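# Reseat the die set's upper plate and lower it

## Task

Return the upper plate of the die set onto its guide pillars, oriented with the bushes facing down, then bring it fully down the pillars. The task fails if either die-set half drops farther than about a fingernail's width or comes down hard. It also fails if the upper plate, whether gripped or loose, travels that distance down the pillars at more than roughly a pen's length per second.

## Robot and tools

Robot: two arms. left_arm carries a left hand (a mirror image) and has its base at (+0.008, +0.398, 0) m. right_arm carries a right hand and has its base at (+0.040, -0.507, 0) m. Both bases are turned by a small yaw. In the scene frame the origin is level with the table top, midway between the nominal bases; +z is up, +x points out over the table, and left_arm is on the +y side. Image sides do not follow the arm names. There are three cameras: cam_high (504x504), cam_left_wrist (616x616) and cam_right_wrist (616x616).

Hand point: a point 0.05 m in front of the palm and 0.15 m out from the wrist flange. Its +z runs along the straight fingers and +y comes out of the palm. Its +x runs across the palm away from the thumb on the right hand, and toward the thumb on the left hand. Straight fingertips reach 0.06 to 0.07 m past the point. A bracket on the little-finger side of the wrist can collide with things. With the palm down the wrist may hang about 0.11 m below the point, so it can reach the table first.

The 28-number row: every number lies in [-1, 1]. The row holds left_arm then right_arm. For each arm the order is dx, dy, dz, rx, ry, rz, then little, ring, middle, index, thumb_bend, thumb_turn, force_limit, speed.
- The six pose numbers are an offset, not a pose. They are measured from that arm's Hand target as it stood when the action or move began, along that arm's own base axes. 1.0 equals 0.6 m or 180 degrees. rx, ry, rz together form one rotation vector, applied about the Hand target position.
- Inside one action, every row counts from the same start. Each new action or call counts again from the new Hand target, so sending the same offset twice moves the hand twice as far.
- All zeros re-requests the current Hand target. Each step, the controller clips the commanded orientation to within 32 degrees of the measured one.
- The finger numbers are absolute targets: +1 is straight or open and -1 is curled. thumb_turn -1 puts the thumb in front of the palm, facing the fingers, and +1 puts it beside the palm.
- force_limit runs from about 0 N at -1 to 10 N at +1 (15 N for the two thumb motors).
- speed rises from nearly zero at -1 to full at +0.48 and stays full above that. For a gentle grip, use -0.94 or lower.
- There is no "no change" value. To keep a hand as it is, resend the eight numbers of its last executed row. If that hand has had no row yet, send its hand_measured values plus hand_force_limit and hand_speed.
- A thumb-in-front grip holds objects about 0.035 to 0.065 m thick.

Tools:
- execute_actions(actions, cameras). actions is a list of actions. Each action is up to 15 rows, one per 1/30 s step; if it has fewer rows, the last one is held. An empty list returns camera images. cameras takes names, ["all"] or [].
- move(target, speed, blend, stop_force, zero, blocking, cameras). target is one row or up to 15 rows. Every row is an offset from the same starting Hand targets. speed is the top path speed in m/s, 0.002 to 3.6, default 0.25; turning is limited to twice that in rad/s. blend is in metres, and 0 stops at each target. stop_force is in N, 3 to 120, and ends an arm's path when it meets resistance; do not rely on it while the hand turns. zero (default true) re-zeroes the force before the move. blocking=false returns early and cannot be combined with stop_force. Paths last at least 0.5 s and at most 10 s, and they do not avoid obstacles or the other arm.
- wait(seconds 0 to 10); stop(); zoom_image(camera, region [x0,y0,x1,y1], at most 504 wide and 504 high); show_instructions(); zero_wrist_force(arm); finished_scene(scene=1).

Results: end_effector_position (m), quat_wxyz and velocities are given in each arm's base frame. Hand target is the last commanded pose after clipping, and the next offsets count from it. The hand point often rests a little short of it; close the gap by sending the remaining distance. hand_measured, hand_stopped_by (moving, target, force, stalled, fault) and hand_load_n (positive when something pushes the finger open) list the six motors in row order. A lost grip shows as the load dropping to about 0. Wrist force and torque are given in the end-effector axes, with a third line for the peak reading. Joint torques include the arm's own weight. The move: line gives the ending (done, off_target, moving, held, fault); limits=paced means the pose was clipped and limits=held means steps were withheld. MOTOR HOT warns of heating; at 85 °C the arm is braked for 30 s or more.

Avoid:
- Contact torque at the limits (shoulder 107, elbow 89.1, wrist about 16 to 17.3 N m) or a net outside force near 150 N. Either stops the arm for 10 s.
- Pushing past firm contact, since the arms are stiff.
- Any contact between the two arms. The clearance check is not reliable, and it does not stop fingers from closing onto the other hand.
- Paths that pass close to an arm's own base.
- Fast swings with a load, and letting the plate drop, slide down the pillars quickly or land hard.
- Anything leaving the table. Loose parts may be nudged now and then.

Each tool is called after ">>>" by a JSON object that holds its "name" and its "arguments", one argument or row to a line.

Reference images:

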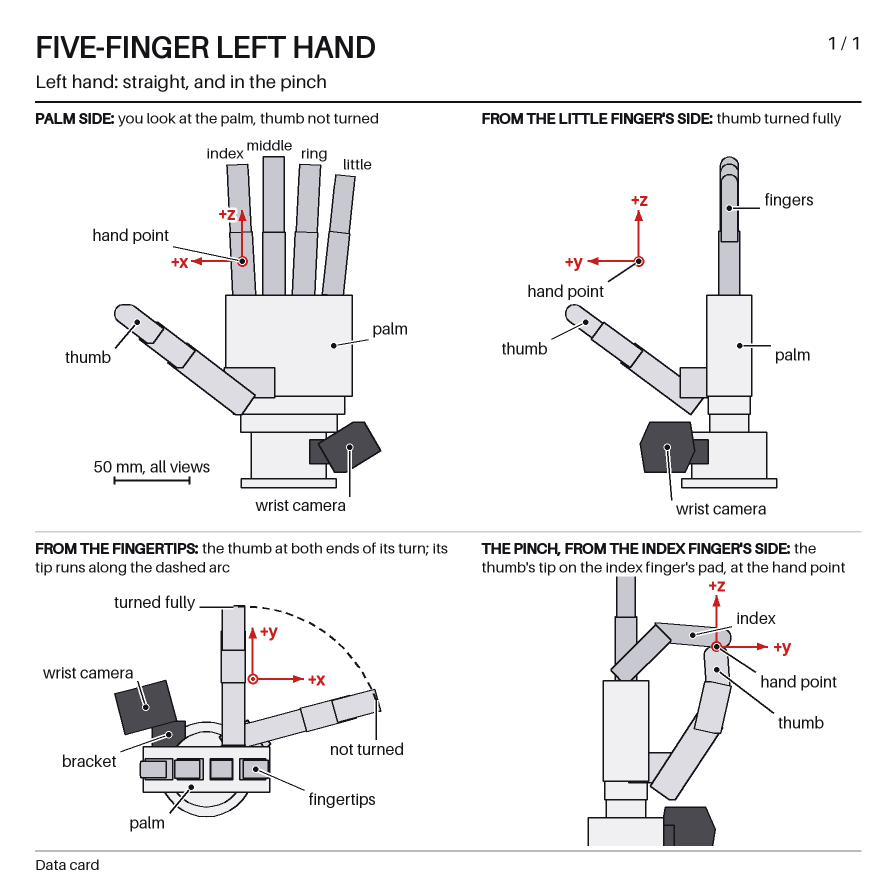

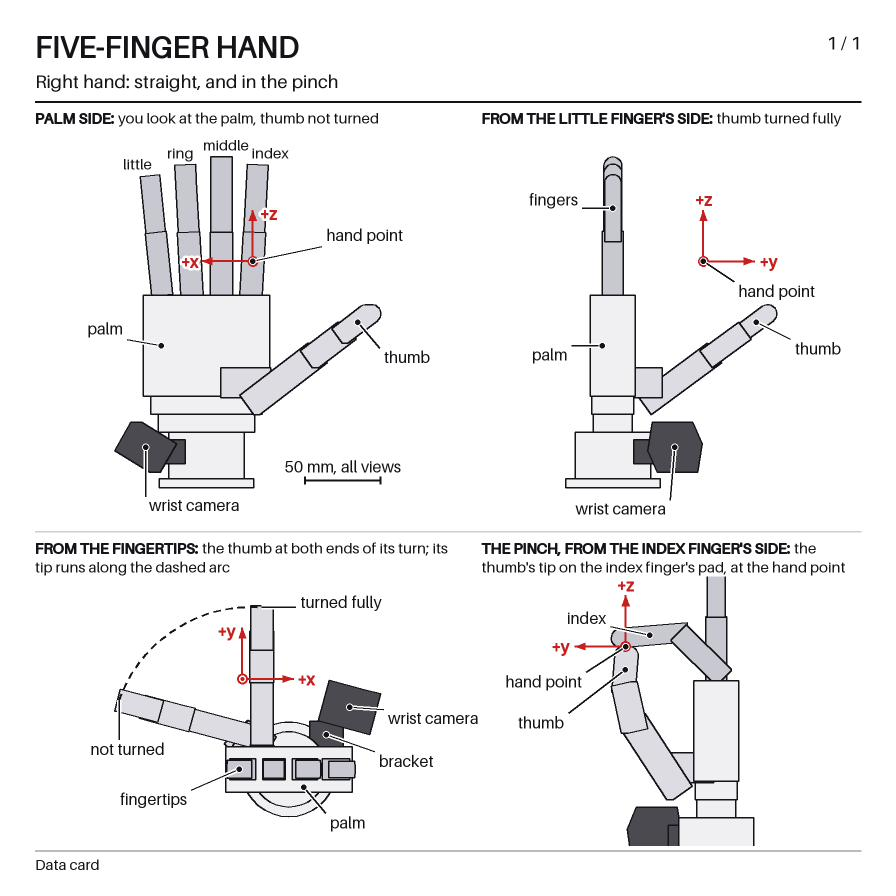

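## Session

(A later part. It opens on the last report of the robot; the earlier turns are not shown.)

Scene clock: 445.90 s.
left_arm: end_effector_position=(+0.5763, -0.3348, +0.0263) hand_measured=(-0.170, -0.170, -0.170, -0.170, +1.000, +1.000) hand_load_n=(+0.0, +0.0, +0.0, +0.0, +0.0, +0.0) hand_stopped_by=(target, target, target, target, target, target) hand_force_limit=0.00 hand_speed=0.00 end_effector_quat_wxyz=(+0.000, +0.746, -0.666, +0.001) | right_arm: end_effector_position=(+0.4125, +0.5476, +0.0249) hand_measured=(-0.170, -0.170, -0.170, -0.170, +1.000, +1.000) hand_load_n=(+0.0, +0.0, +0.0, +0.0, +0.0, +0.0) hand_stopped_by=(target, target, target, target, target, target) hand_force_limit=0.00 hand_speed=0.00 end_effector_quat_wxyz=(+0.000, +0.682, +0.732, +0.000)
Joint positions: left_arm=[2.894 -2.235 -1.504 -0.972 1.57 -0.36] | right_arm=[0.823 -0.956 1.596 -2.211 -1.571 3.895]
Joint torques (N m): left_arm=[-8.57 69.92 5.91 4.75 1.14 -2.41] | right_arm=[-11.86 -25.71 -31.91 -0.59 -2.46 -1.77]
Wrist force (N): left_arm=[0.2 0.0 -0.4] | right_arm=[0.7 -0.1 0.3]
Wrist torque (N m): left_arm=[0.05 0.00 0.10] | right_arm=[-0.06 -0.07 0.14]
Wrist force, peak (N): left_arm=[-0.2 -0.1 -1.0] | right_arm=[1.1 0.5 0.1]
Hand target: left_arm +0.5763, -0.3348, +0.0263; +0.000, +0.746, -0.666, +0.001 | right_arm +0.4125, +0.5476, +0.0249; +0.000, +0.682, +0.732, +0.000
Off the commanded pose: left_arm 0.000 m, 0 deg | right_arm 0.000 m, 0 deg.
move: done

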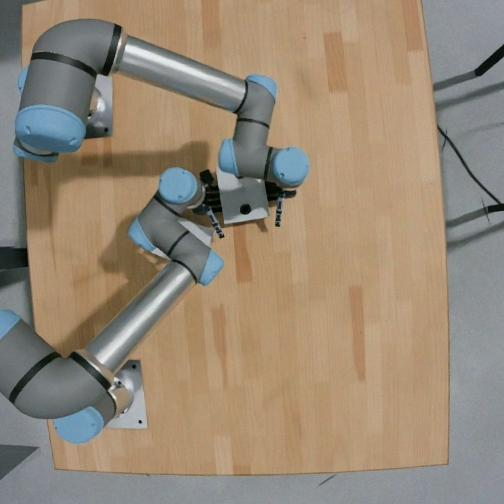

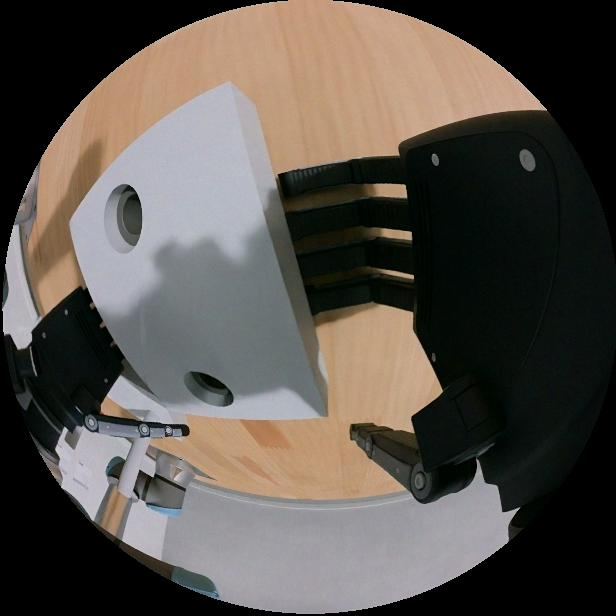

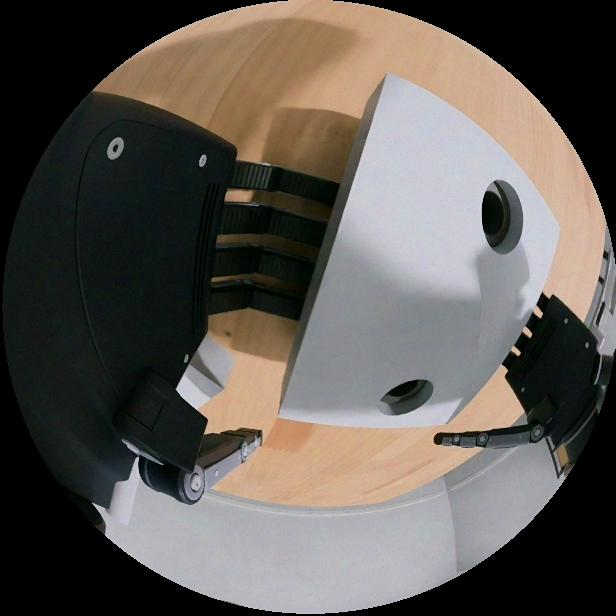

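>>> {"name": "move", "arguments": {
  "target": [-0.0355,-0.0045,0,0,0,0,-0.17,-0.17,-0.17,-0.17,1,1,0,0.0,0.0265,0.0019,0,0,0,0,-0.17,-0.17,-0.17,-0.17,1,1,0,0.0],
  "cameras": ["all"],
  "speed": 0.02,
  "stop_force": 4
}}

>>> {"name": "zoom_image", "arguments": {
  "camera": "cam_right_wrist",
  "region": [180, 130, 460, 410]
}}

>>> {"name": "zoom_image", "arguments": {
  "camera": "cam_left_wrist",
  "region": [160, 130, 440, 410]
}}

Scene clock: 450.73 s.
left_arm: end_effector_position=(+0.5550, -0.3375, +0.0263) hand_measured=(-0.170, -0.170, -0.170, -0.170, +1.000, +1.000) hand_load_n=(+0.0, +0.0, +0.0, +0.0, +0.0, +0.0) hand_stopped_by=(target, target, target, target, target, target) hand_force_limit=0.00 hand_speed=0.00 end_effector_quat_wxyz=(+0.000, +0.746, -0.666, +0.001) | right_arm: end_effector_position=(+0.4284, +0.5488, +0.0249) hand_measured=(-0.170, -0.170, -0.170, -0.170, +1.000, +1.000) hand_load_n=(+0.0, +0.0, +0.0, +0.0, +0.0, +0.0) hand_stopped_by=(target, target, target, target, target, target) hand_force_limit=0.00 hand_speed=0.00 end_effector_quat_wxyz=(+0.000, +0.682, +0.732, +0.000)
Joint positions: left_arm=[2.882 -2.2 -1.568 -0.944 1.57 -0.372] | right_arm=[0.807 -0.938 1.564 -2.197 -1.571 3.879]
Joint torques (N m): left_arm=[-8.32 68.02 5.35 4.76 0.9 -2.38] | right_arm=[-11.08 -25.83 -32.53 -0.53 -2.54 -1.87]
Wrist force (N): left_arm=[0.0 -0.2 -0.3] | right_arm=[0.8 0.2 0.3]
Wrist torque (N m): left_arm=[0.03 0.03 0.11] | right_arm=[-0.01 -0.08 0.15]
Wrist force, peak (N): left_arm=[-0.1 -0.5 -0.8] | right_arm=[1.2 0.2 0.3]
Hand target: left_arm +0.5550, -0.3375, +0.0263; +0.000, +0.746, -0.666, +0.001 | right_arm +0.4284, +0.5488, +0.0249; +0.000, +0.682, +0.732, +0.000
Off the commanded pose: left_arm 0.000 m, 0 deg | right_arm 0.000 m, 0 deg.
move: done

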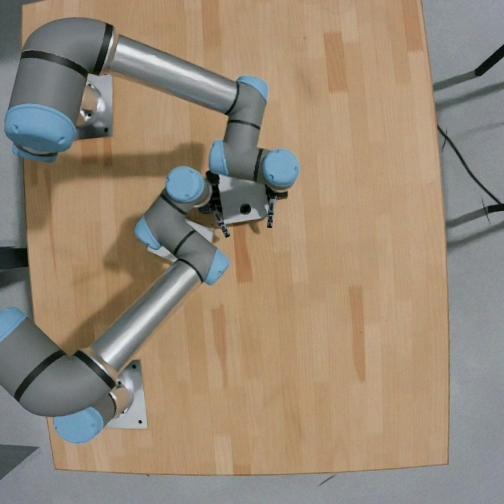

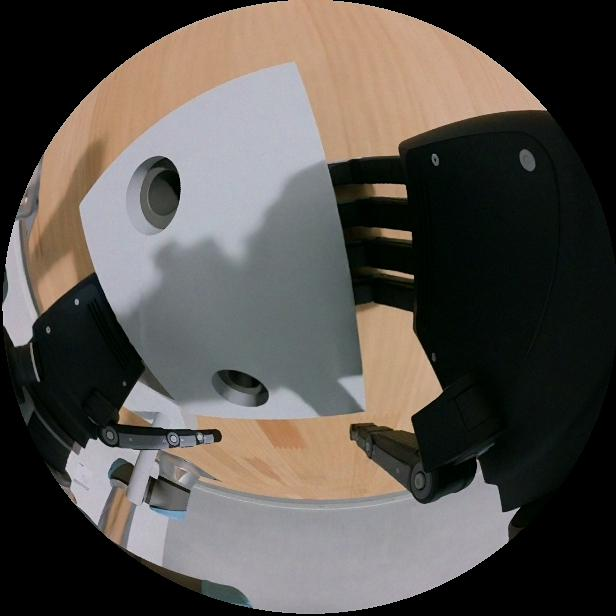

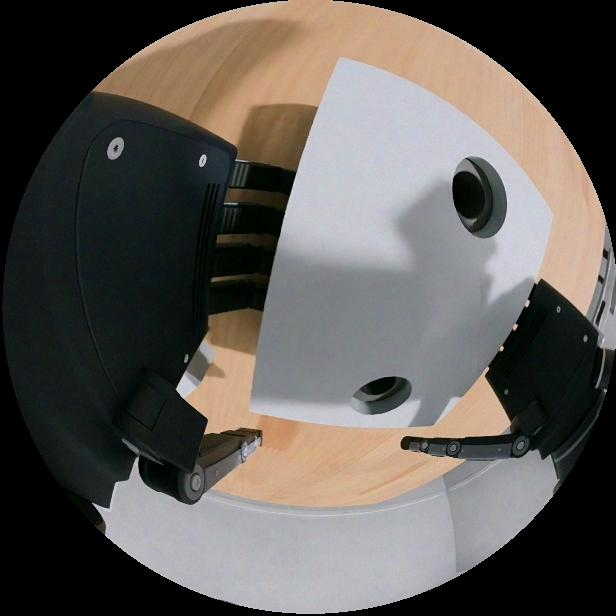

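Scaled by 1.800 from the camera's 616x616 image, which has a finer 880x880 frame.

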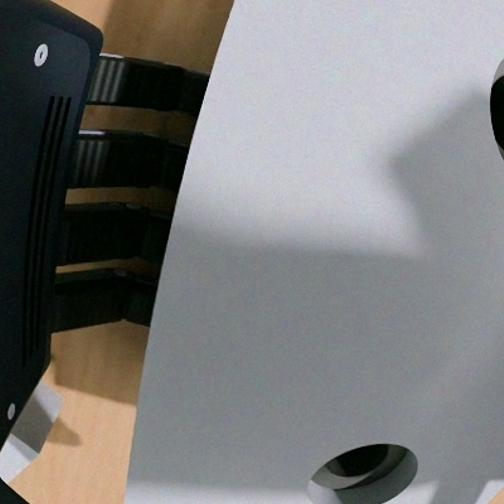

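Scaled by 1.800 from the camera's 616x616 image, which has a finer 880x880 frame.

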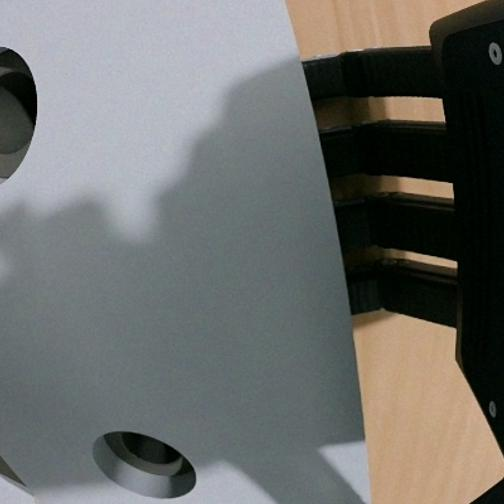

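>>> {"name": "zero_wrist_force", "arguments": {
  "arm": "left_arm"
}}

>>> {"name": "zero_wrist_force", "arguments": {
  "arm": "right_arm"
}}

>>> {"name": "move", "arguments": {
  "target": [0,0,0.01,0,0,0,-0.17,-0.17,-0.17,-0.17,1,1,0,0.0,0,0,0.01,0,0,0,-0.17,-0.17,-0.17,-0.17,1,1,0,0.0],
  "cameras": ["cam_left_wrist","cam_right_wrist"],
  "speed": 0.01
}}

Wrist force sensor zeroed.

Wrist force sensor zeroed.

Scene clock: 460.17 s.
left_arm: end_effector_position=(+0.5550, -0.3375, +0.0322) hand_measured=(-0.170, -0.170, -0.170, -0.170, +1.000, +1.000) hand_load_n=(+0.5, +3.5, +3.5, +2.0, +0.0, +0.0) hand_stopped_by=(target, target, target, target, target, target) hand_force_limit=0.00 hand_speed=0.00 end_effector_quat_wxyz=(+0.000, +0.746, -0.666, +0.000) | right_arm: end_effector_position=(+0.4284, +0.5487, +0.0308) hand_measured=(-0.170, -0.170, -0.170, -0.170, +1.000, +1.000) hand_load_n=(+0.0, +0.0, +0.0, +4.0, +0.0, +0.0) hand_stopped_by=(target, target, target, target, target, target) hand_force_limit=0.00 hand_speed=0.00 end_effector_quat_wxyz=(+0.000, +0.682, +0.732, +0.000)
Joint positions: left_arm=[2.882 -2.192 -1.563 -0.956 1.57 -0.372] | right_arm=[0.807 -0.946 1.56 -2.185 -1.571 3.878]
Joint torques (N m): left_arm=[-5.85 74.63 37.82 0.57 -0.97 -2.07] | right_arm=[-10.49 -66.11 -34.29 -0.53 -2.15 -1.56]
Wrist force (N, zeroed by zero_wrist_force): left_arm=[1.1 2.1 9.4] | right_arm=[1.3 2.3 5.6]
Wrist torque (N m, zeroed by zero_wrist_force): left_arm=[0.08 0.29 -0.09] | right_arm=[-0.03 0.01 0.03]
Wrist force, peak (N, zeroed by zero_wrist_force): left_arm=[1.1 2.1 9.4] | right_arm=[1.3 2.3 5.6]
Hand target: left_arm +0.5550, -0.3375, +0.0323; +0.000, +0.746, -0.666, +0.001 | right_arm +0.4284, +0.5488, +0.0309; +0.000, +0.682, +0.732, +0.000
Off the commanded pose: left_arm 0.000 m, 0 deg | right_arm 0.000 m, 0 deg.
move: done
Images, in order (width x height): cam_left_wrist 616x616, cam_right_wrist 616x616.

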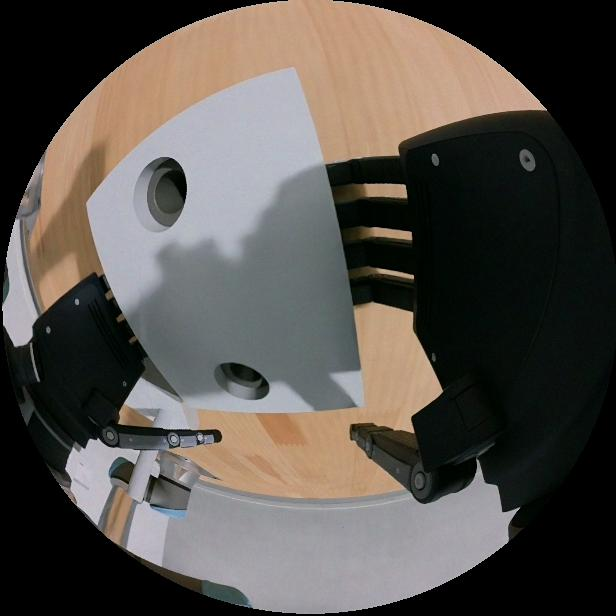

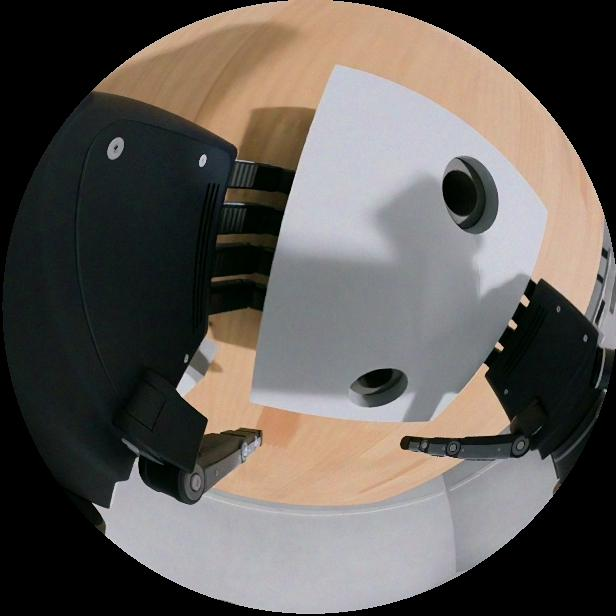

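>>> {"name": "execute_actions", "arguments": {
  "actions": [
    [[0,0,0,0,0,0,-0.24,-0.17,-0.17,-0.17,1,1,-0.6,-0.94,0,0,0,0,0,0,-0.25,-0.25,-0.25,-0.17,1,1,-0.7,-0.94]]
  ]
}}

>>> {"name": "wait", "arguments": {
  "seconds": 1.5
}}

Scene clock: 465.47 s.
left_arm: end_effector_position=(+0.5550, -0.3375, +0.0323) hand_measured=(-0.174, -0.170, -0.170, -0.170, +1.000, +1.000) hand_load_n=(+2.0, +4.0, +3.5, +1.5, +0.0, +0.0) hand_stopped_by=(force, target, target, target, target, target) hand_force_limit=-0.60 hand_speed=-0.94 end_effector_quat_wxyz=(+0.000, +0.746, -0.666, +0.001) | right_arm: end_effector_position=(+0.4284, +0.5488, +0.0309) hand_measured=(-0.198, -0.186, -0.180, -0.170, +1.000, +1.000) hand_load_n=(+2.0, +1.5, +1.5, +3.5, +0.0, +0.0) hand_stopped_by=(force, force, force, target, target, target) hand_force_limit=-0.70 hand_speed=-0.94 end_effector_quat_wxyz=(+0.000, +0.682, +0.732, +0.000)
Joint positions: left_arm=[2.882 -2.191 -1.563 -0.957 1.57 -0.372] | right_arm=[0.807 -0.946 1.56 -2.184 -1.571 3.879]
Joint torques (N m): left_arm=[1.74 75.75 38.16 0.62 -1.42 1.28] | right_arm=[-8.38 -68.79 -34.32 -1.13 -1.74 0.18]
Wrist force (N, zeroed by zero_wrist_force): left_arm=[1.8 2.6 10.5] | right_arm=[1.3 3.3 8.6]
Wrist torque (N m, zeroed by zero_wrist_force): left_arm=[0.09 0.36 -0.08] | right_arm=[0.02 -0.13 0.01]
Wrist force, peak (N, zeroed by zero_wrist_force): left_arm=[1.6 2.4 10.8] | right_arm=[1.3 3.3 8.6]
Hand target: left_arm +0.5550, -0.3375, +0.0323; +0.000, +0.746, -0.666, +0.001 | right_arm +0.4284, +0.5488, +0.0309; +0.000, +0.682, +0.732, +0.000
Off the commanded pose: left_arm 0.000 m, 0 deg | right_arm 0.000 m, 0 deg.

Scene clock: 466.97 s.
left_arm: end_effector_position=(+0.5550, -0.3375, +0.0323) hand_measured=(-0.174, -0.170, -0.170, -0.170, +1.000, +1.000) hand_load_n=(+2.0, +4.0, +3.5, +1.5, +0.0, +0.0) hand_stopped_by=(force, target, target, target, target, target) hand_force_limit=-0.60 hand_speed=-0.94 end_effector_quat_wxyz=(+0.000, +0.746, -0.666, +0.001) | right_arm: end_effector_position=(+0.4284, +0.5488, +0.0309) hand_measured=(-0.198, -0.186, -0.180, -0.170, +1.000, +1.000) hand_load_n=(+2.0, +2.0, +1.0, +3.5, +0.0, +0.0) hand_stopped_by=(force, force, force, target, target, target) hand_force_limit=-0.70 hand_speed=-0.94 end_effector_quat_wxyz=(+0.000, +0.682, +0.732, +0.000)
Joint positions: left_arm=[2.882 -2.191 -1.563 -0.957 1.57 -0.372] | right_arm=[0.807 -0.946 1.56 -2.184 -1.571 3.879]
Joint torques (N m): left_arm=[1.94 74.86 37.4 0.59 -1.3 1.55] | right_arm=[-7.41 -67.6 -34.3 -2.71 -1.66 0.13]
Wrist force (N, zeroed by zero_wrist_force): left_arm=[1.3 2.6 10.2] | right_arm=[1.6 3.0 7.8]
Wrist torque (N m, zeroed by zero_wrist_force): left_arm=[0.08 0.43 -0.10] | right_arm=[-0.02 -0.15 0.01]
Wrist force, peak (N, zeroed by zero_wrist_force): left_arm=[2.0 2.5 10.8] | right_arm=[1.5 3.4 8.5]
Hand target: left_arm +0.5550, -0.3375, +0.0323; +0.000, +0.746, -0.666, +0.001 | right_arm +0.4284, +0.5488, +0.0309; +0.000, +0.682, +0.732, +0.000
Off the commanded pose: left_arm 0.000 m, 0 deg | right_arm 0.000 m, 0 deg.
wait: 1.50 s; at rest by 0.17 s

>>> {"name": "move", "arguments": {
  "target": [0,0,0.27,0,0,0,-0.24,-0.17,-0.17,-0.17,1,1,-0.6,-0.94,0,0,0.27,0,0,0,-0.25,-0.25,-0.25,-0.17,1,1,-0.7,-0.94],
  "cameras": ["all"],
  "speed": 0.05
}}

Scene clock: 476.93 s.
left_arm: end_effector_position=(+0.5550, -0.3375, +0.1943) hand_measured=(-0.174, -0.170, -0.170, -0.170, +1.000, +1.000) hand_load_n=(+3.0, +4.0, +3.0, +0.5, +0.0, +0.0) hand_stopped_by=(force, target, target, target, target, target) hand_force_limit=-0.60 hand_speed=-0.94 end_effector_quat_wxyz=(+0.000, +0.746, -0.666, +0.001) | right_arm: end_effector_position=(+0.4284, +0.5488, +0.1928) hand_measured=(-0.198, -0.186, -0.180, -0.170, +1.000, +1.000) hand_load_n=(+1.0, +1.5, +2.0, +4.5, +0.0, +0.0) hand_stopped_by=(force, force, force, target, target, target) hand_force_limit=-0.70 hand_speed=-0.94 end_effector_quat_wxyz=(+0.000, +0.682, +0.732, +0.000)
Joint positions: left_arm=[2.882 -2.03 -1.367 -1.315 1.57 -0.372] | right_arm=[0.807 -1.108 1.364 -1.827 -1.571 3.878]
Joint torques (N m): left_arm=[-1.66 72.18 42.95 0.52 -0.46 -1.83] | right_arm=[2.79 -67.85 -42.48 -1.12 -2.37 -1.04]
Wrist force (N, zeroed by zero_wrist_force): left_arm=[-1.7 1.2 10.2] | right_arm=[-1.8 1.2 8.1]
Wrist torque (N m, zeroed by zero_wrist_force): left_arm=[0.04 0.43 0.06] | right_arm=[-0.12 -0.10 0.10]
Wrist force, peak (N, zeroed by zero_wrist_force): left_arm=[0.7 3.2 11.4] | right_arm=[0.6 4.3 8.8]
Hand target: left_arm +0.5550, -0.3375, +0.1943; +0.000, +0.746, -0.666, +0.001 | right_arm +0.4284, +0.5488, +0.1929; +0.000, +0.682, +0.732, +0.000
Off the commanded pose: left_arm 0.000 m, 0 deg | right_arm 0.000 m, 0 deg.
move: done

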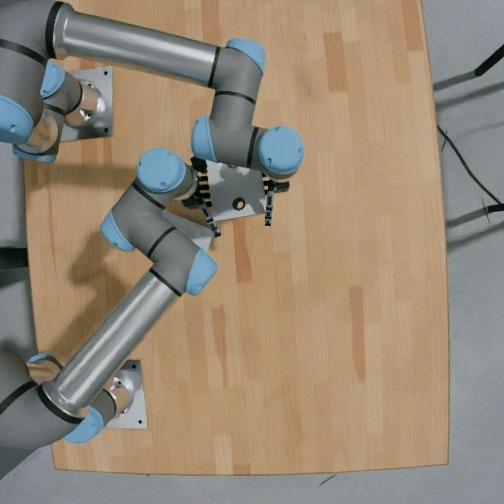

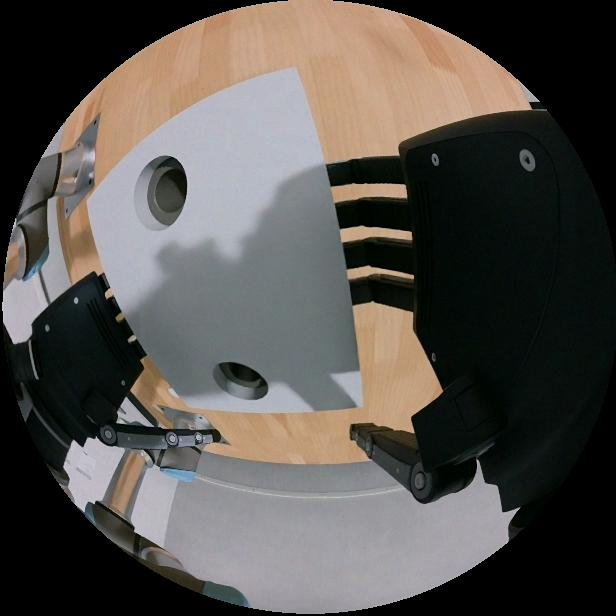

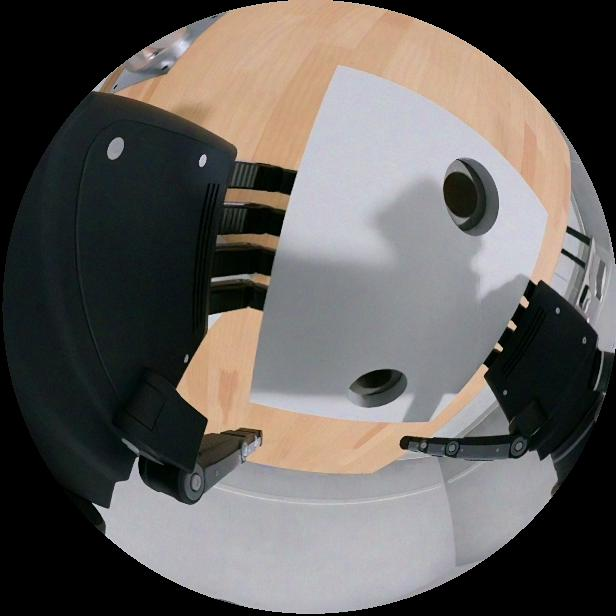

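>>> {"name": "move", "arguments": {
  "target": [
    [-0.0462,-0.0273,0.017,0,0,0.0553,-0.24,-0.17,-0.17,-0.17,1,1,-0.6,-0.94,-0.0428,-0.0502,0.017,0,0,0.0553,-0.25,-0.25,-0.25,-0.17,1,1,-0.7,-0.94],
    [-0.0947,-0.0537,0.034,0,0,0.1106,-0.24,-0.17,-0.17,-0.17,1,1,-0.6,-0.94,-0.0838,-0.0983,0.034,0,0,0.1106,-0.25,-0.25,-0.25,-0.17,1,1,-0.7,-0.94],
    [-0.1457,-0.0793,0.034,0,0,0.1658,-0.24,-0.17,-0.17,-0.17,1,1,-0.6,-0.94,-0.1237,-0.1442,0.034,0,0,0.1658,-0.25,-0.25,-0.25,-0.17,1,1,-0.7,-0.94]
  ],
  "cameras": ["all"],
  "speed": 0.07,
  "blend": 0.005
}}

Scene clock: 502.67 s.
left_arm: end_effector_position=(+0.4676, -0.3851, +0.2147) hand_measured=(-0.174, -0.170, -0.170, -0.170, +1.000, +1.000) hand_load_n=(+3.0, +4.0, +2.5, +0.5, +0.0, +0.0) hand_stopped_by=(force, target, target, target, target, target) hand_force_limit=-0.60 hand_speed=-0.94 end_effector_quat_wxyz=(+0.000, +0.892, -0.452, +0.001) | right_arm: end_effector_position=(+0.3542, +0.4622, +0.2133) hand_measured=(-0.198, -0.186, -0.180, -0.170, +1.000, +1.000) hand_load_n=(+1.0, +1.0, +1.5, +4.5, +0.0, +0.0) hand_stopped_by=(force, force, force, target, target, target) hand_force_limit=-0.70 hand_speed=-0.94 end_effector_quat_wxyz=(+0.000, +0.470, +0.882, +0.000)
Joint positions: left_arm=[2.79 -1.815 -1.611 -1.286 1.571 -0.985] | right_arm=[0.757 -1.458 1.772 -1.885 -1.571 3.307]
Joint torques (N m): left_arm=[-4.78 59.28 10.82 6 1.15 -2.22] | right_arm=[-10.52 -47.64 -11.54 -4.69 1.96 -1.87]
Wrist force (N, zeroed by zero_wrist_force): left_arm=[0.9 4.8 11.1] | right_arm=[0.2 5.9 8.5]
Wrist torque (N m, zeroed by zero_wrist_force): left_arm=[0.01 0.40 -0.10] | right_arm=[0.08 -0.08 0.18]
Wrist force, peak (N, zeroed by zero_wrist_force): left_arm=[0.2 5.4 11.0] | right_arm=[0.5 5.7 8.8]
Hand target: left_arm +0.4676, -0.3851, +0.2147; +0.000, +0.892, -0.452, +0.001 | right_arm +0.3542, +0.4622, +0.2133; +0.000, +0.470, +0.882, +0.000
Off the commanded pose: left_arm 0.000 m, 0 deg | right_arm 0.000 m, 0 deg.
move: done

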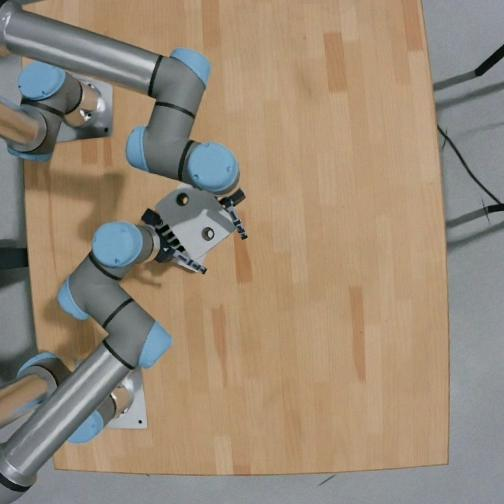

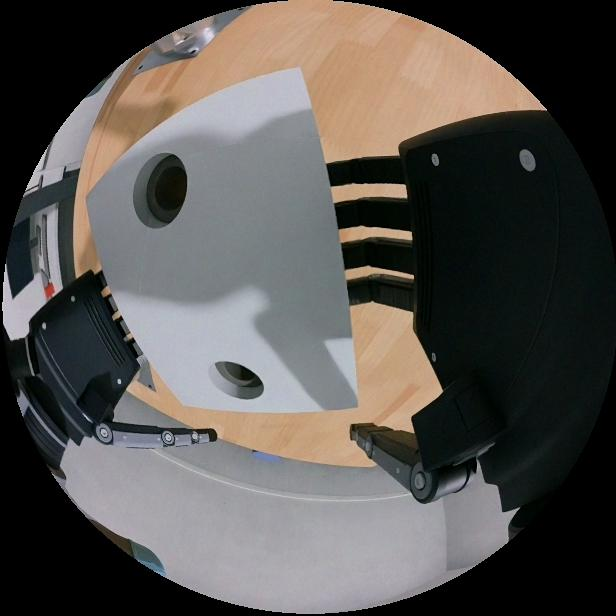

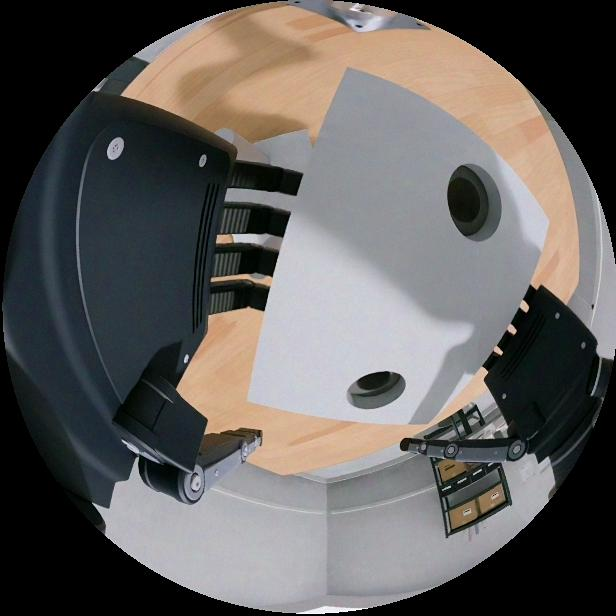

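>>> {"name": "move", "arguments": {
  "target": [
    [-0.0536,-0.0257,0,0,0,0.0553,-0.24,-0.17,-0.17,-0.17,1,1,-0.6,-0.94,-0.039,-0.043,0,0,0,0.0553,-0.25,-0.25,-0.25,-0.17,1,1,-0.7,-0.94],
    [-0.1101,-0.0515,0,0,0,0.1106,-0.24,-0.17,-0.17,-0.17,1,1,-0.6,-0.94,-0.0775,-0.0835,0,0,0,0.1106,-0.25,-0.25,-0.25,-0.17,1,1,-0.7,-0.94],
    [-0.169,-0.0782,0,0,0,0.1659,-0.24,-0.17,-0.17,-0.17,1,1,-0.6,-0.94,-0.1161,-0.1215,0,0,0,0.1659,-0.25,-0.25,-0.25,-0.17,1,1,-0.7,-0.94]
  ],
  "cameras": ["all"],
  "speed": 0.07,
  "blend": 0.005
}}

>>> {"name": "zoom_image", "arguments": {
  "camera": "cam_high",
  "region": [110, 180, 250, 320]
}}

Scene clock: 510.60 s.
left_arm: end_effector_position=(+0.3662, -0.4320, +0.2147) hand_measured=(-0.174, -0.170, -0.170, -0.170, +1.000, +1.000) hand_load_n=(+3.0, +3.0, +1.5, +2.0, +0.0, +0.0) hand_stopped_by=(force, target, target, target, target, target) hand_force_limit=-0.60 hand_speed=-0.94 end_effector_quat_wxyz=(+0.000, +0.978, -0.206, +0.000) | right_arm: end_effector_position=(+0.2846, +0.3893, +0.2133) hand_measured=(-0.198, -0.186, -0.180, -0.170, +1.000, +1.000) hand_load_n=(+1.5, +2.0, +2.5, +4.0, +0.0, +0.0) hand_stopped_by=(force, force, force, target, target, target) hand_force_limit=-0.70 hand_speed=-0.94 end_effector_quat_wxyz=(+0.000, +0.227, +0.974, +0.000)
Joint positions: left_arm=[2.615 -1.627 -1.831 -1.254 1.572 -1.681] | right_arm=[0.663 -1.755 2.057 -1.873 -1.571 2.693]
Joint torques (N m): left_arm=[-5.26 47.79 11.31 5.96 2.57 -2.62] | right_arm=[-11.11 -30.25 -11.15 -0.72 2.45 -2]
Wrist force (N, zeroed by zero_wrist_force): left_arm=[-1.0 5.4 9.0] | right_arm=[-1.0 5.8 8.5]
Wrist torque (N m, zeroed by zero_wrist_force): left_arm=[0.06 0.38 -0.12] | right_arm=[0.02 -0.16 0.23]
Wrist force, peak (N, zeroed by zero_wrist_force): left_arm=[0.6 5.1 11.0] | right_arm=[-1.0 5.9 9.2]
Hand target: left_arm +0.3662, -0.4320, +0.2147; +0.000, +0.978, -0.206, +0.000 | right_arm +0.2845, +0.3893, +0.2133; +0.000, +0.227, +0.974, +0.000
Off the commanded pose: left_arm 0.000 m, 0 deg | right_arm 0.000 m, 0 deg.
move: done

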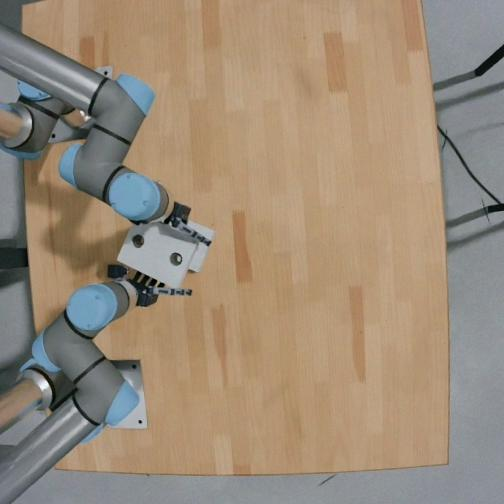

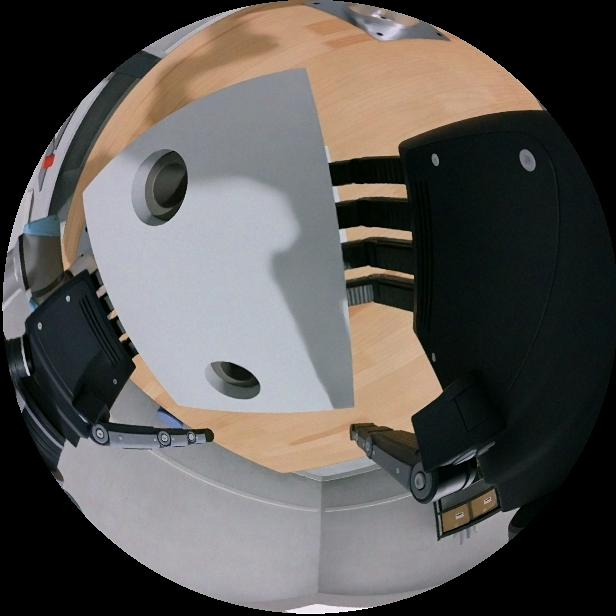

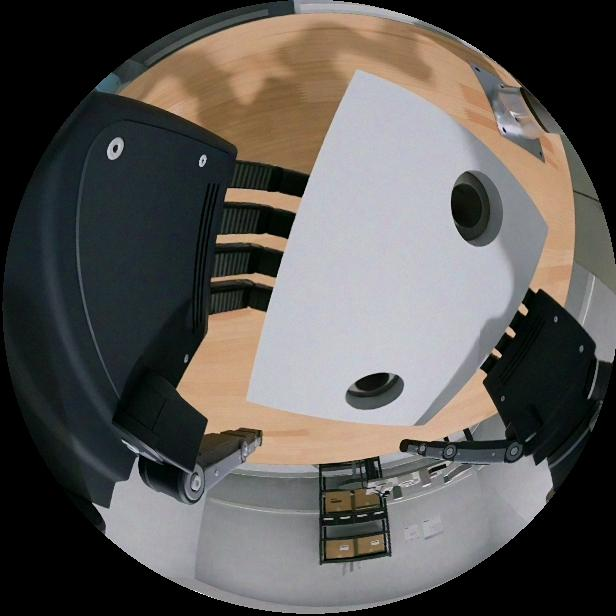

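Scaled by 3.600 from the camera's 504x504 image, which has a finer 720x720 frame.

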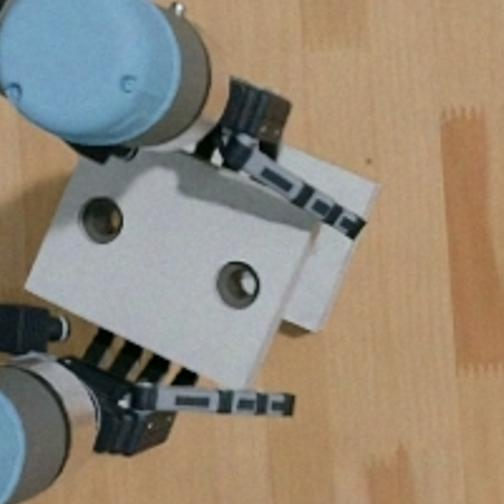

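>>> {"name": "move", "arguments": {
  "target": [0.0085,0.0445,-0.025,0,0,0.0172,-0.24,-0.17,-0.17,-0.17,1,1,-0.6,-0.94,0.0162,0.041,-0.025,0,0,0.0172,-0.25,-0.25,-0.25,-0.17,1,1,-0.7,-0.94],
  "cameras": ["cam_high"],
  "speed": 0.05
}}

>>> {"name": "zoom_image", "arguments": {
  "camera": "cam_high",
  "region": [120, 190, 220, 290]
}}

Scene clock: 534.40 s.
left_arm: end_effector_position=(+0.3713, -0.4054, +0.1998) hand_measured=(-0.174, -0.170, -0.170, -0.170, +1.000, +1.000) hand_load_n=(+1.0, +1.5, +0.5, +5.0, +0.0, +0.0) hand_stopped_by=(force, target, target, target, target, target) hand_force_limit=-0.60 hand_speed=-0.94 end_effector_quat_wxyz=(+0.000, +0.984, -0.180, +0.000) | right_arm: end_effector_position=(+0.2942, +0.4139, +0.1983) hand_measured=(-0.198, -0.186, -0.180, -0.170, +1.000, +1.000) hand_load_n=(+4.0, +4.0, +3.0, +1.5, +0.0, +0.0) hand_stopped_by=(force, force, force, target, target, target) hand_force_limit=-0.70 hand_speed=-0.94 end_effector_quat_wxyz=(+0.000, +0.201, +0.980, +0.000)
Joint positions: left_arm=[2.664 -1.597 -1.902 -1.212 1.572 -1.687] | right_arm=[0.687 -1.677 2.033 -1.926 -1.571 2.662]
Joint torques (N m): left_arm=[4.95 45.39 9.82 5.03 -2.68 -1.7] | right_arm=[9.12 -8.72 -42.4 -6.86 0.82 -1.35]
Wrist force (N, zeroed by zero_wrist_force): left_arm=[3.4 0.9 8.5] | right_arm=[2.7 0.3 9.6]
Wrist torque (N m, zeroed by zero_wrist_force): left_arm=[0.02 0.15 -0.18] | right_arm=[-0.06 -0.31 -0.08]
Wrist force, peak (N, zeroed by zero_wrist_force): left_arm=[-0.9 5.6 10.1] | right_arm=[3.0 -7.6 10.3]
Hand target: left_arm +0.3713, -0.4053, +0.1997; +0.000, +0.984, -0.180, +0.000 | right_arm +0.2942, +0.4139, +0.1983; +0.000, +0.201, +0.980, +0.000
Off the commanded pose: left_arm 0.000 m, 0 deg | right_arm 0.000 m, 0 deg.
move: done
Images, in order (width x height): cam_high 504x504.

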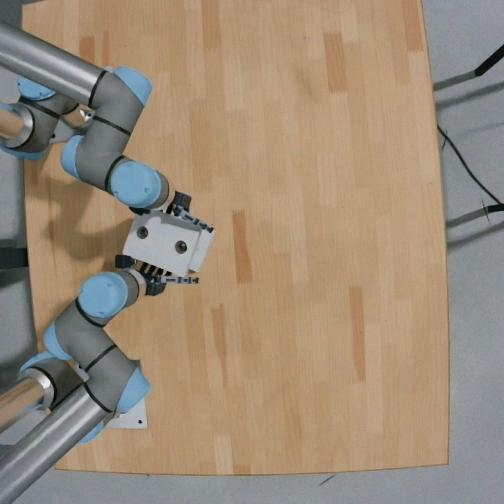

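Scaled by 5.040 from the camera's 504x504 image, which has a finer 720x720 frame.

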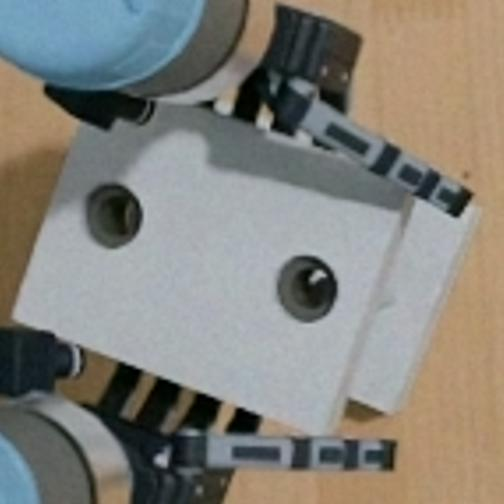

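>>> {"name": "zoom_image", "arguments": {
  "camera": "cam_high",
  "region": [168, 234, 194, 260]
}}

>>> {"name": "zoom_image", "arguments": {
  "camera": "cam_high",
  "region": [130, 220, 156, 246]
}}

Scaled by 19.385 from the camera's 504x504 image, which has a finer 720x720 frame.

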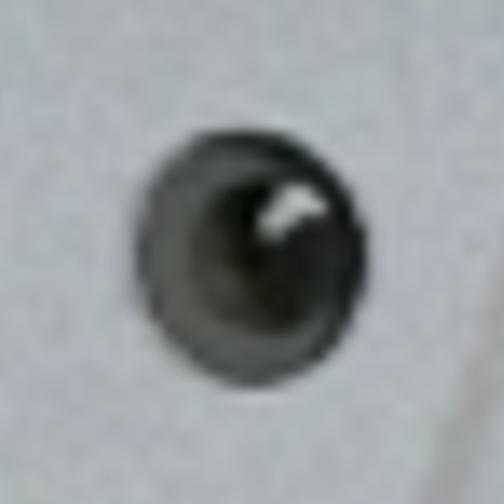

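Scaled by 19.385 from the camera's 504x504 image, which has a finer 720x720 frame.

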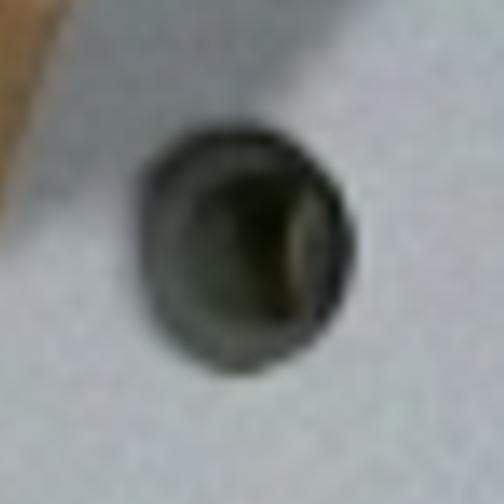

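>>> {"name": "move", "arguments": {
  "target": [-0.0025,-0.0053,0,0,0,-0.0128,-0.24,-0.17,-0.17,-0.17,1,1,-0.6,-0.94,-0.0077,-0.0032,0,0,0,-0.0128,-0.25,-0.25,-0.25,-0.17,1,1,-0.7,-0.94],
  "cameras": [],
  "speed": 0.04
}}

>>> {"name": "move", "arguments": {
  "target": [0,0,-0.0333,0,0,0,-0.24,-0.17,-0.17,-0.17,1,1,-0.6,-0.94,0,0,-0.0333,0,0,0,-0.25,-0.25,-0.25,-0.17,1,1,-0.7,-0.94],
  "cameras": ["cam_high"],
  "speed": 0.02,
  "stop_force": 4
}}

>>> {"name": "zoom_image", "arguments": {
  "camera": "cam_high",
  "region": [120, 190, 220, 290]
}}

>>> {"name": "zoom_image", "arguments": {
  "camera": "cam_high",
  "region": [168, 234, 194, 260]
}}

>>> {"name": "zoom_image", "arguments": {
  "camera": "cam_high",
  "region": [130, 220, 156, 246]
}}

Scene clock: 562.07 s.
left_arm: end_effector_position=(+0.3698, -0.4085, +0.1997) hand_measured=(-0.174, -0.170, -0.170, -0.170, +1.000, +1.000) hand_load_n=(+2.0, +2.5, +1.0, +3.5, +0.0, +0.0) hand_stopped_by=(force, target, target, target, target, target) hand_force_limit=-0.60 hand_speed=-0.94 end_effector_quat_wxyz=(+0.000, +0.980, -0.200, +0.000) | right_arm: end_effector_position=(+0.2896, +0.4120, +0.1983) hand_measured=(-0.198, -0.186, -0.180, -0.170, +1.000, +1.000) hand_load_n=(+2.5, +3.5, +3.5, +2.5, +0.0, +0.0) hand_stopped_by=(force, force, force, target, target, target) hand_force_limit=-0.70 hand_speed=-0.94 end_effector_quat_wxyz=(+0.000, +0.220, +0.975, +0.000)
Joint positions: left_arm=[2.66 -1.604 -1.895 -1.212 1.572 -1.651] | right_arm=[0.697 -1.685 2.04 -1.925 -1.571 2.712]
Joint torques (N m): left_arm=[-5.12 12.42 42.66 0.98 1.16 1.97] | right_arm=[11.61 -34.78 -10.69 -0.74 1.42 0.8]
Wrist force (N, zeroed by zero_wrist_force): left_arm=[-1.7 4.6 8.8] | right_arm=[-1.8 5.2 9.3]
Wrist torque (N m, zeroed by zero_wrist_force): left_arm=[0.06 0.23 -0.24] | right_arm=[0.10 -0.28 0.16]
Wrist force, peak (N, zeroed by zero_wrist_force): left_arm=[-1.6 4.6 9.1] | right_arm=[-1.5 4.8 10.2]
Hand target: left_arm +0.3698, -0.4085, +0.1997; +0.000, +0.980, -0.200, +0.000 | right_arm +0.2896, +0.4120, +0.1983; +0.000, +0.220, +0.975, +0.000
Off the commanded pose: left_arm 0.000 m, 0 deg | right_arm 0.000 m, 0 deg.
move: done
No camera images: "cameras" was empty.

Scene clock: 563.70 s.
left_arm: end_effector_position=(+0.3698, -0.4085, +0.1902) hand_measured=(-0.174, -0.170, -0.170, -0.170, +1.000, +1.000) hand_load_n=(+3.0, +1.0, +0.0, +0.0, -0.5, +0.0) hand_stopped_by=(force, target, target, target, target, target) hand_force_limit=-0.60 hand_speed=-0.94 end_effector_quat_wxyz=(+0.000, +0.980, -0.200, +0.000) | right_arm: end_effector_position=(+0.2896, +0.4120, +0.1902) hand_measured=(-0.198, -0.186, -0.180, -0.170, +1.000, +1.000) hand_load_n=(+4.5, +2.0, +0.0, +0.0, +0.0, +0.0) hand_stopped_by=(force, force, force, target, target, target) hand_force_limit=-0.70 hand_speed=-0.94 end_effector_quat_wxyz=(+0.000, +0.220, +0.975, +0.000)
Joint positions: left_arm=[2.66 -1.613 -1.912 -1.187 1.572 -1.651] | right_arm=[0.697 -1.678 2.055 -1.948 -1.571 2.712]
Joint torques (N m): left_arm=[-5.29 43.1 38.06 0.22 1.15 1.87] | right_arm=[10.39 -31.54 -38.3 -0.73 1.46 0.75]
Wrist force (N, zeroed by zero_wrist_force): left_arm=[0.6 2.4 4.9] | right_arm=[-0.4 2.4 5.5]
Wrist torque (N m, zeroed by zero_wrist_force): left_arm=[0.00 0.32 -0.32] | right_arm=[-0.01 -0.31 0.05]
Wrist force, peak (N, zeroed by zero_wrist_force): left_arm=[-2.0 4.6 9.4] | right_arm=[-2.1 5.1 9.5]
Hand target: left_arm +0.3698, -0.4085, +0.1902; +0.000, +0.980, -0.200, +0.000 (not the last commanded pose) | right_arm +0.2896, +0.4120, +0.1902; +0.000, +0.220, +0.975, +0.000 (not the last commanded pose)
Off the commanded pose: left_arm 0.010 m, 0 deg | right_arm 0.012 m, 0 deg.
move: contact (left_arm, right_arm)
Images, in order (width x height): cam_high 504x504.

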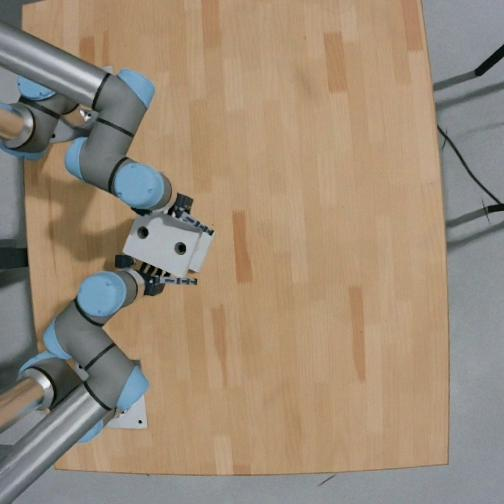

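Scaled by 5.040 from the camera's 504x504 image, which has a finer 720x720 frame.

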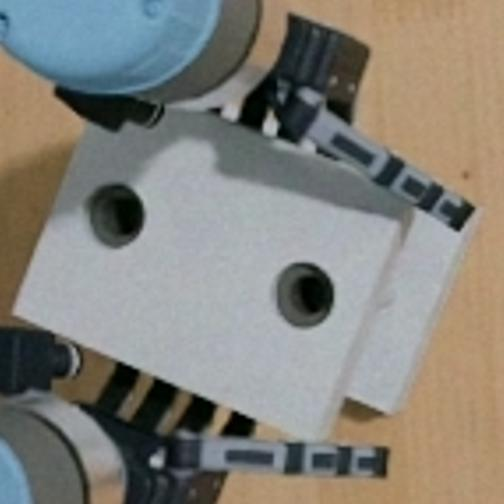

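Scaled by 19.385 from the camera's 504x504 image, which has a finer 720x720 frame.

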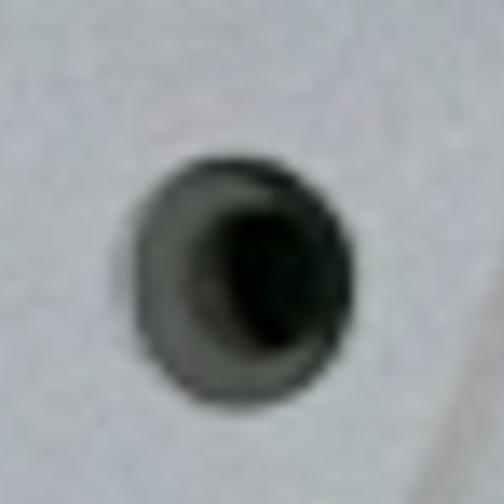

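Scaled by 19.385 from the camera's 504x504 image, which has a finer 720x720 frame.

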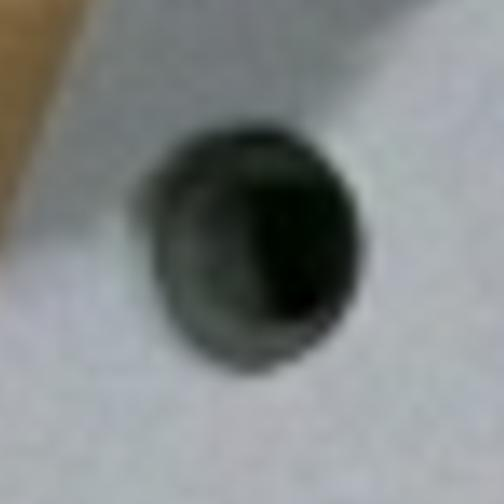

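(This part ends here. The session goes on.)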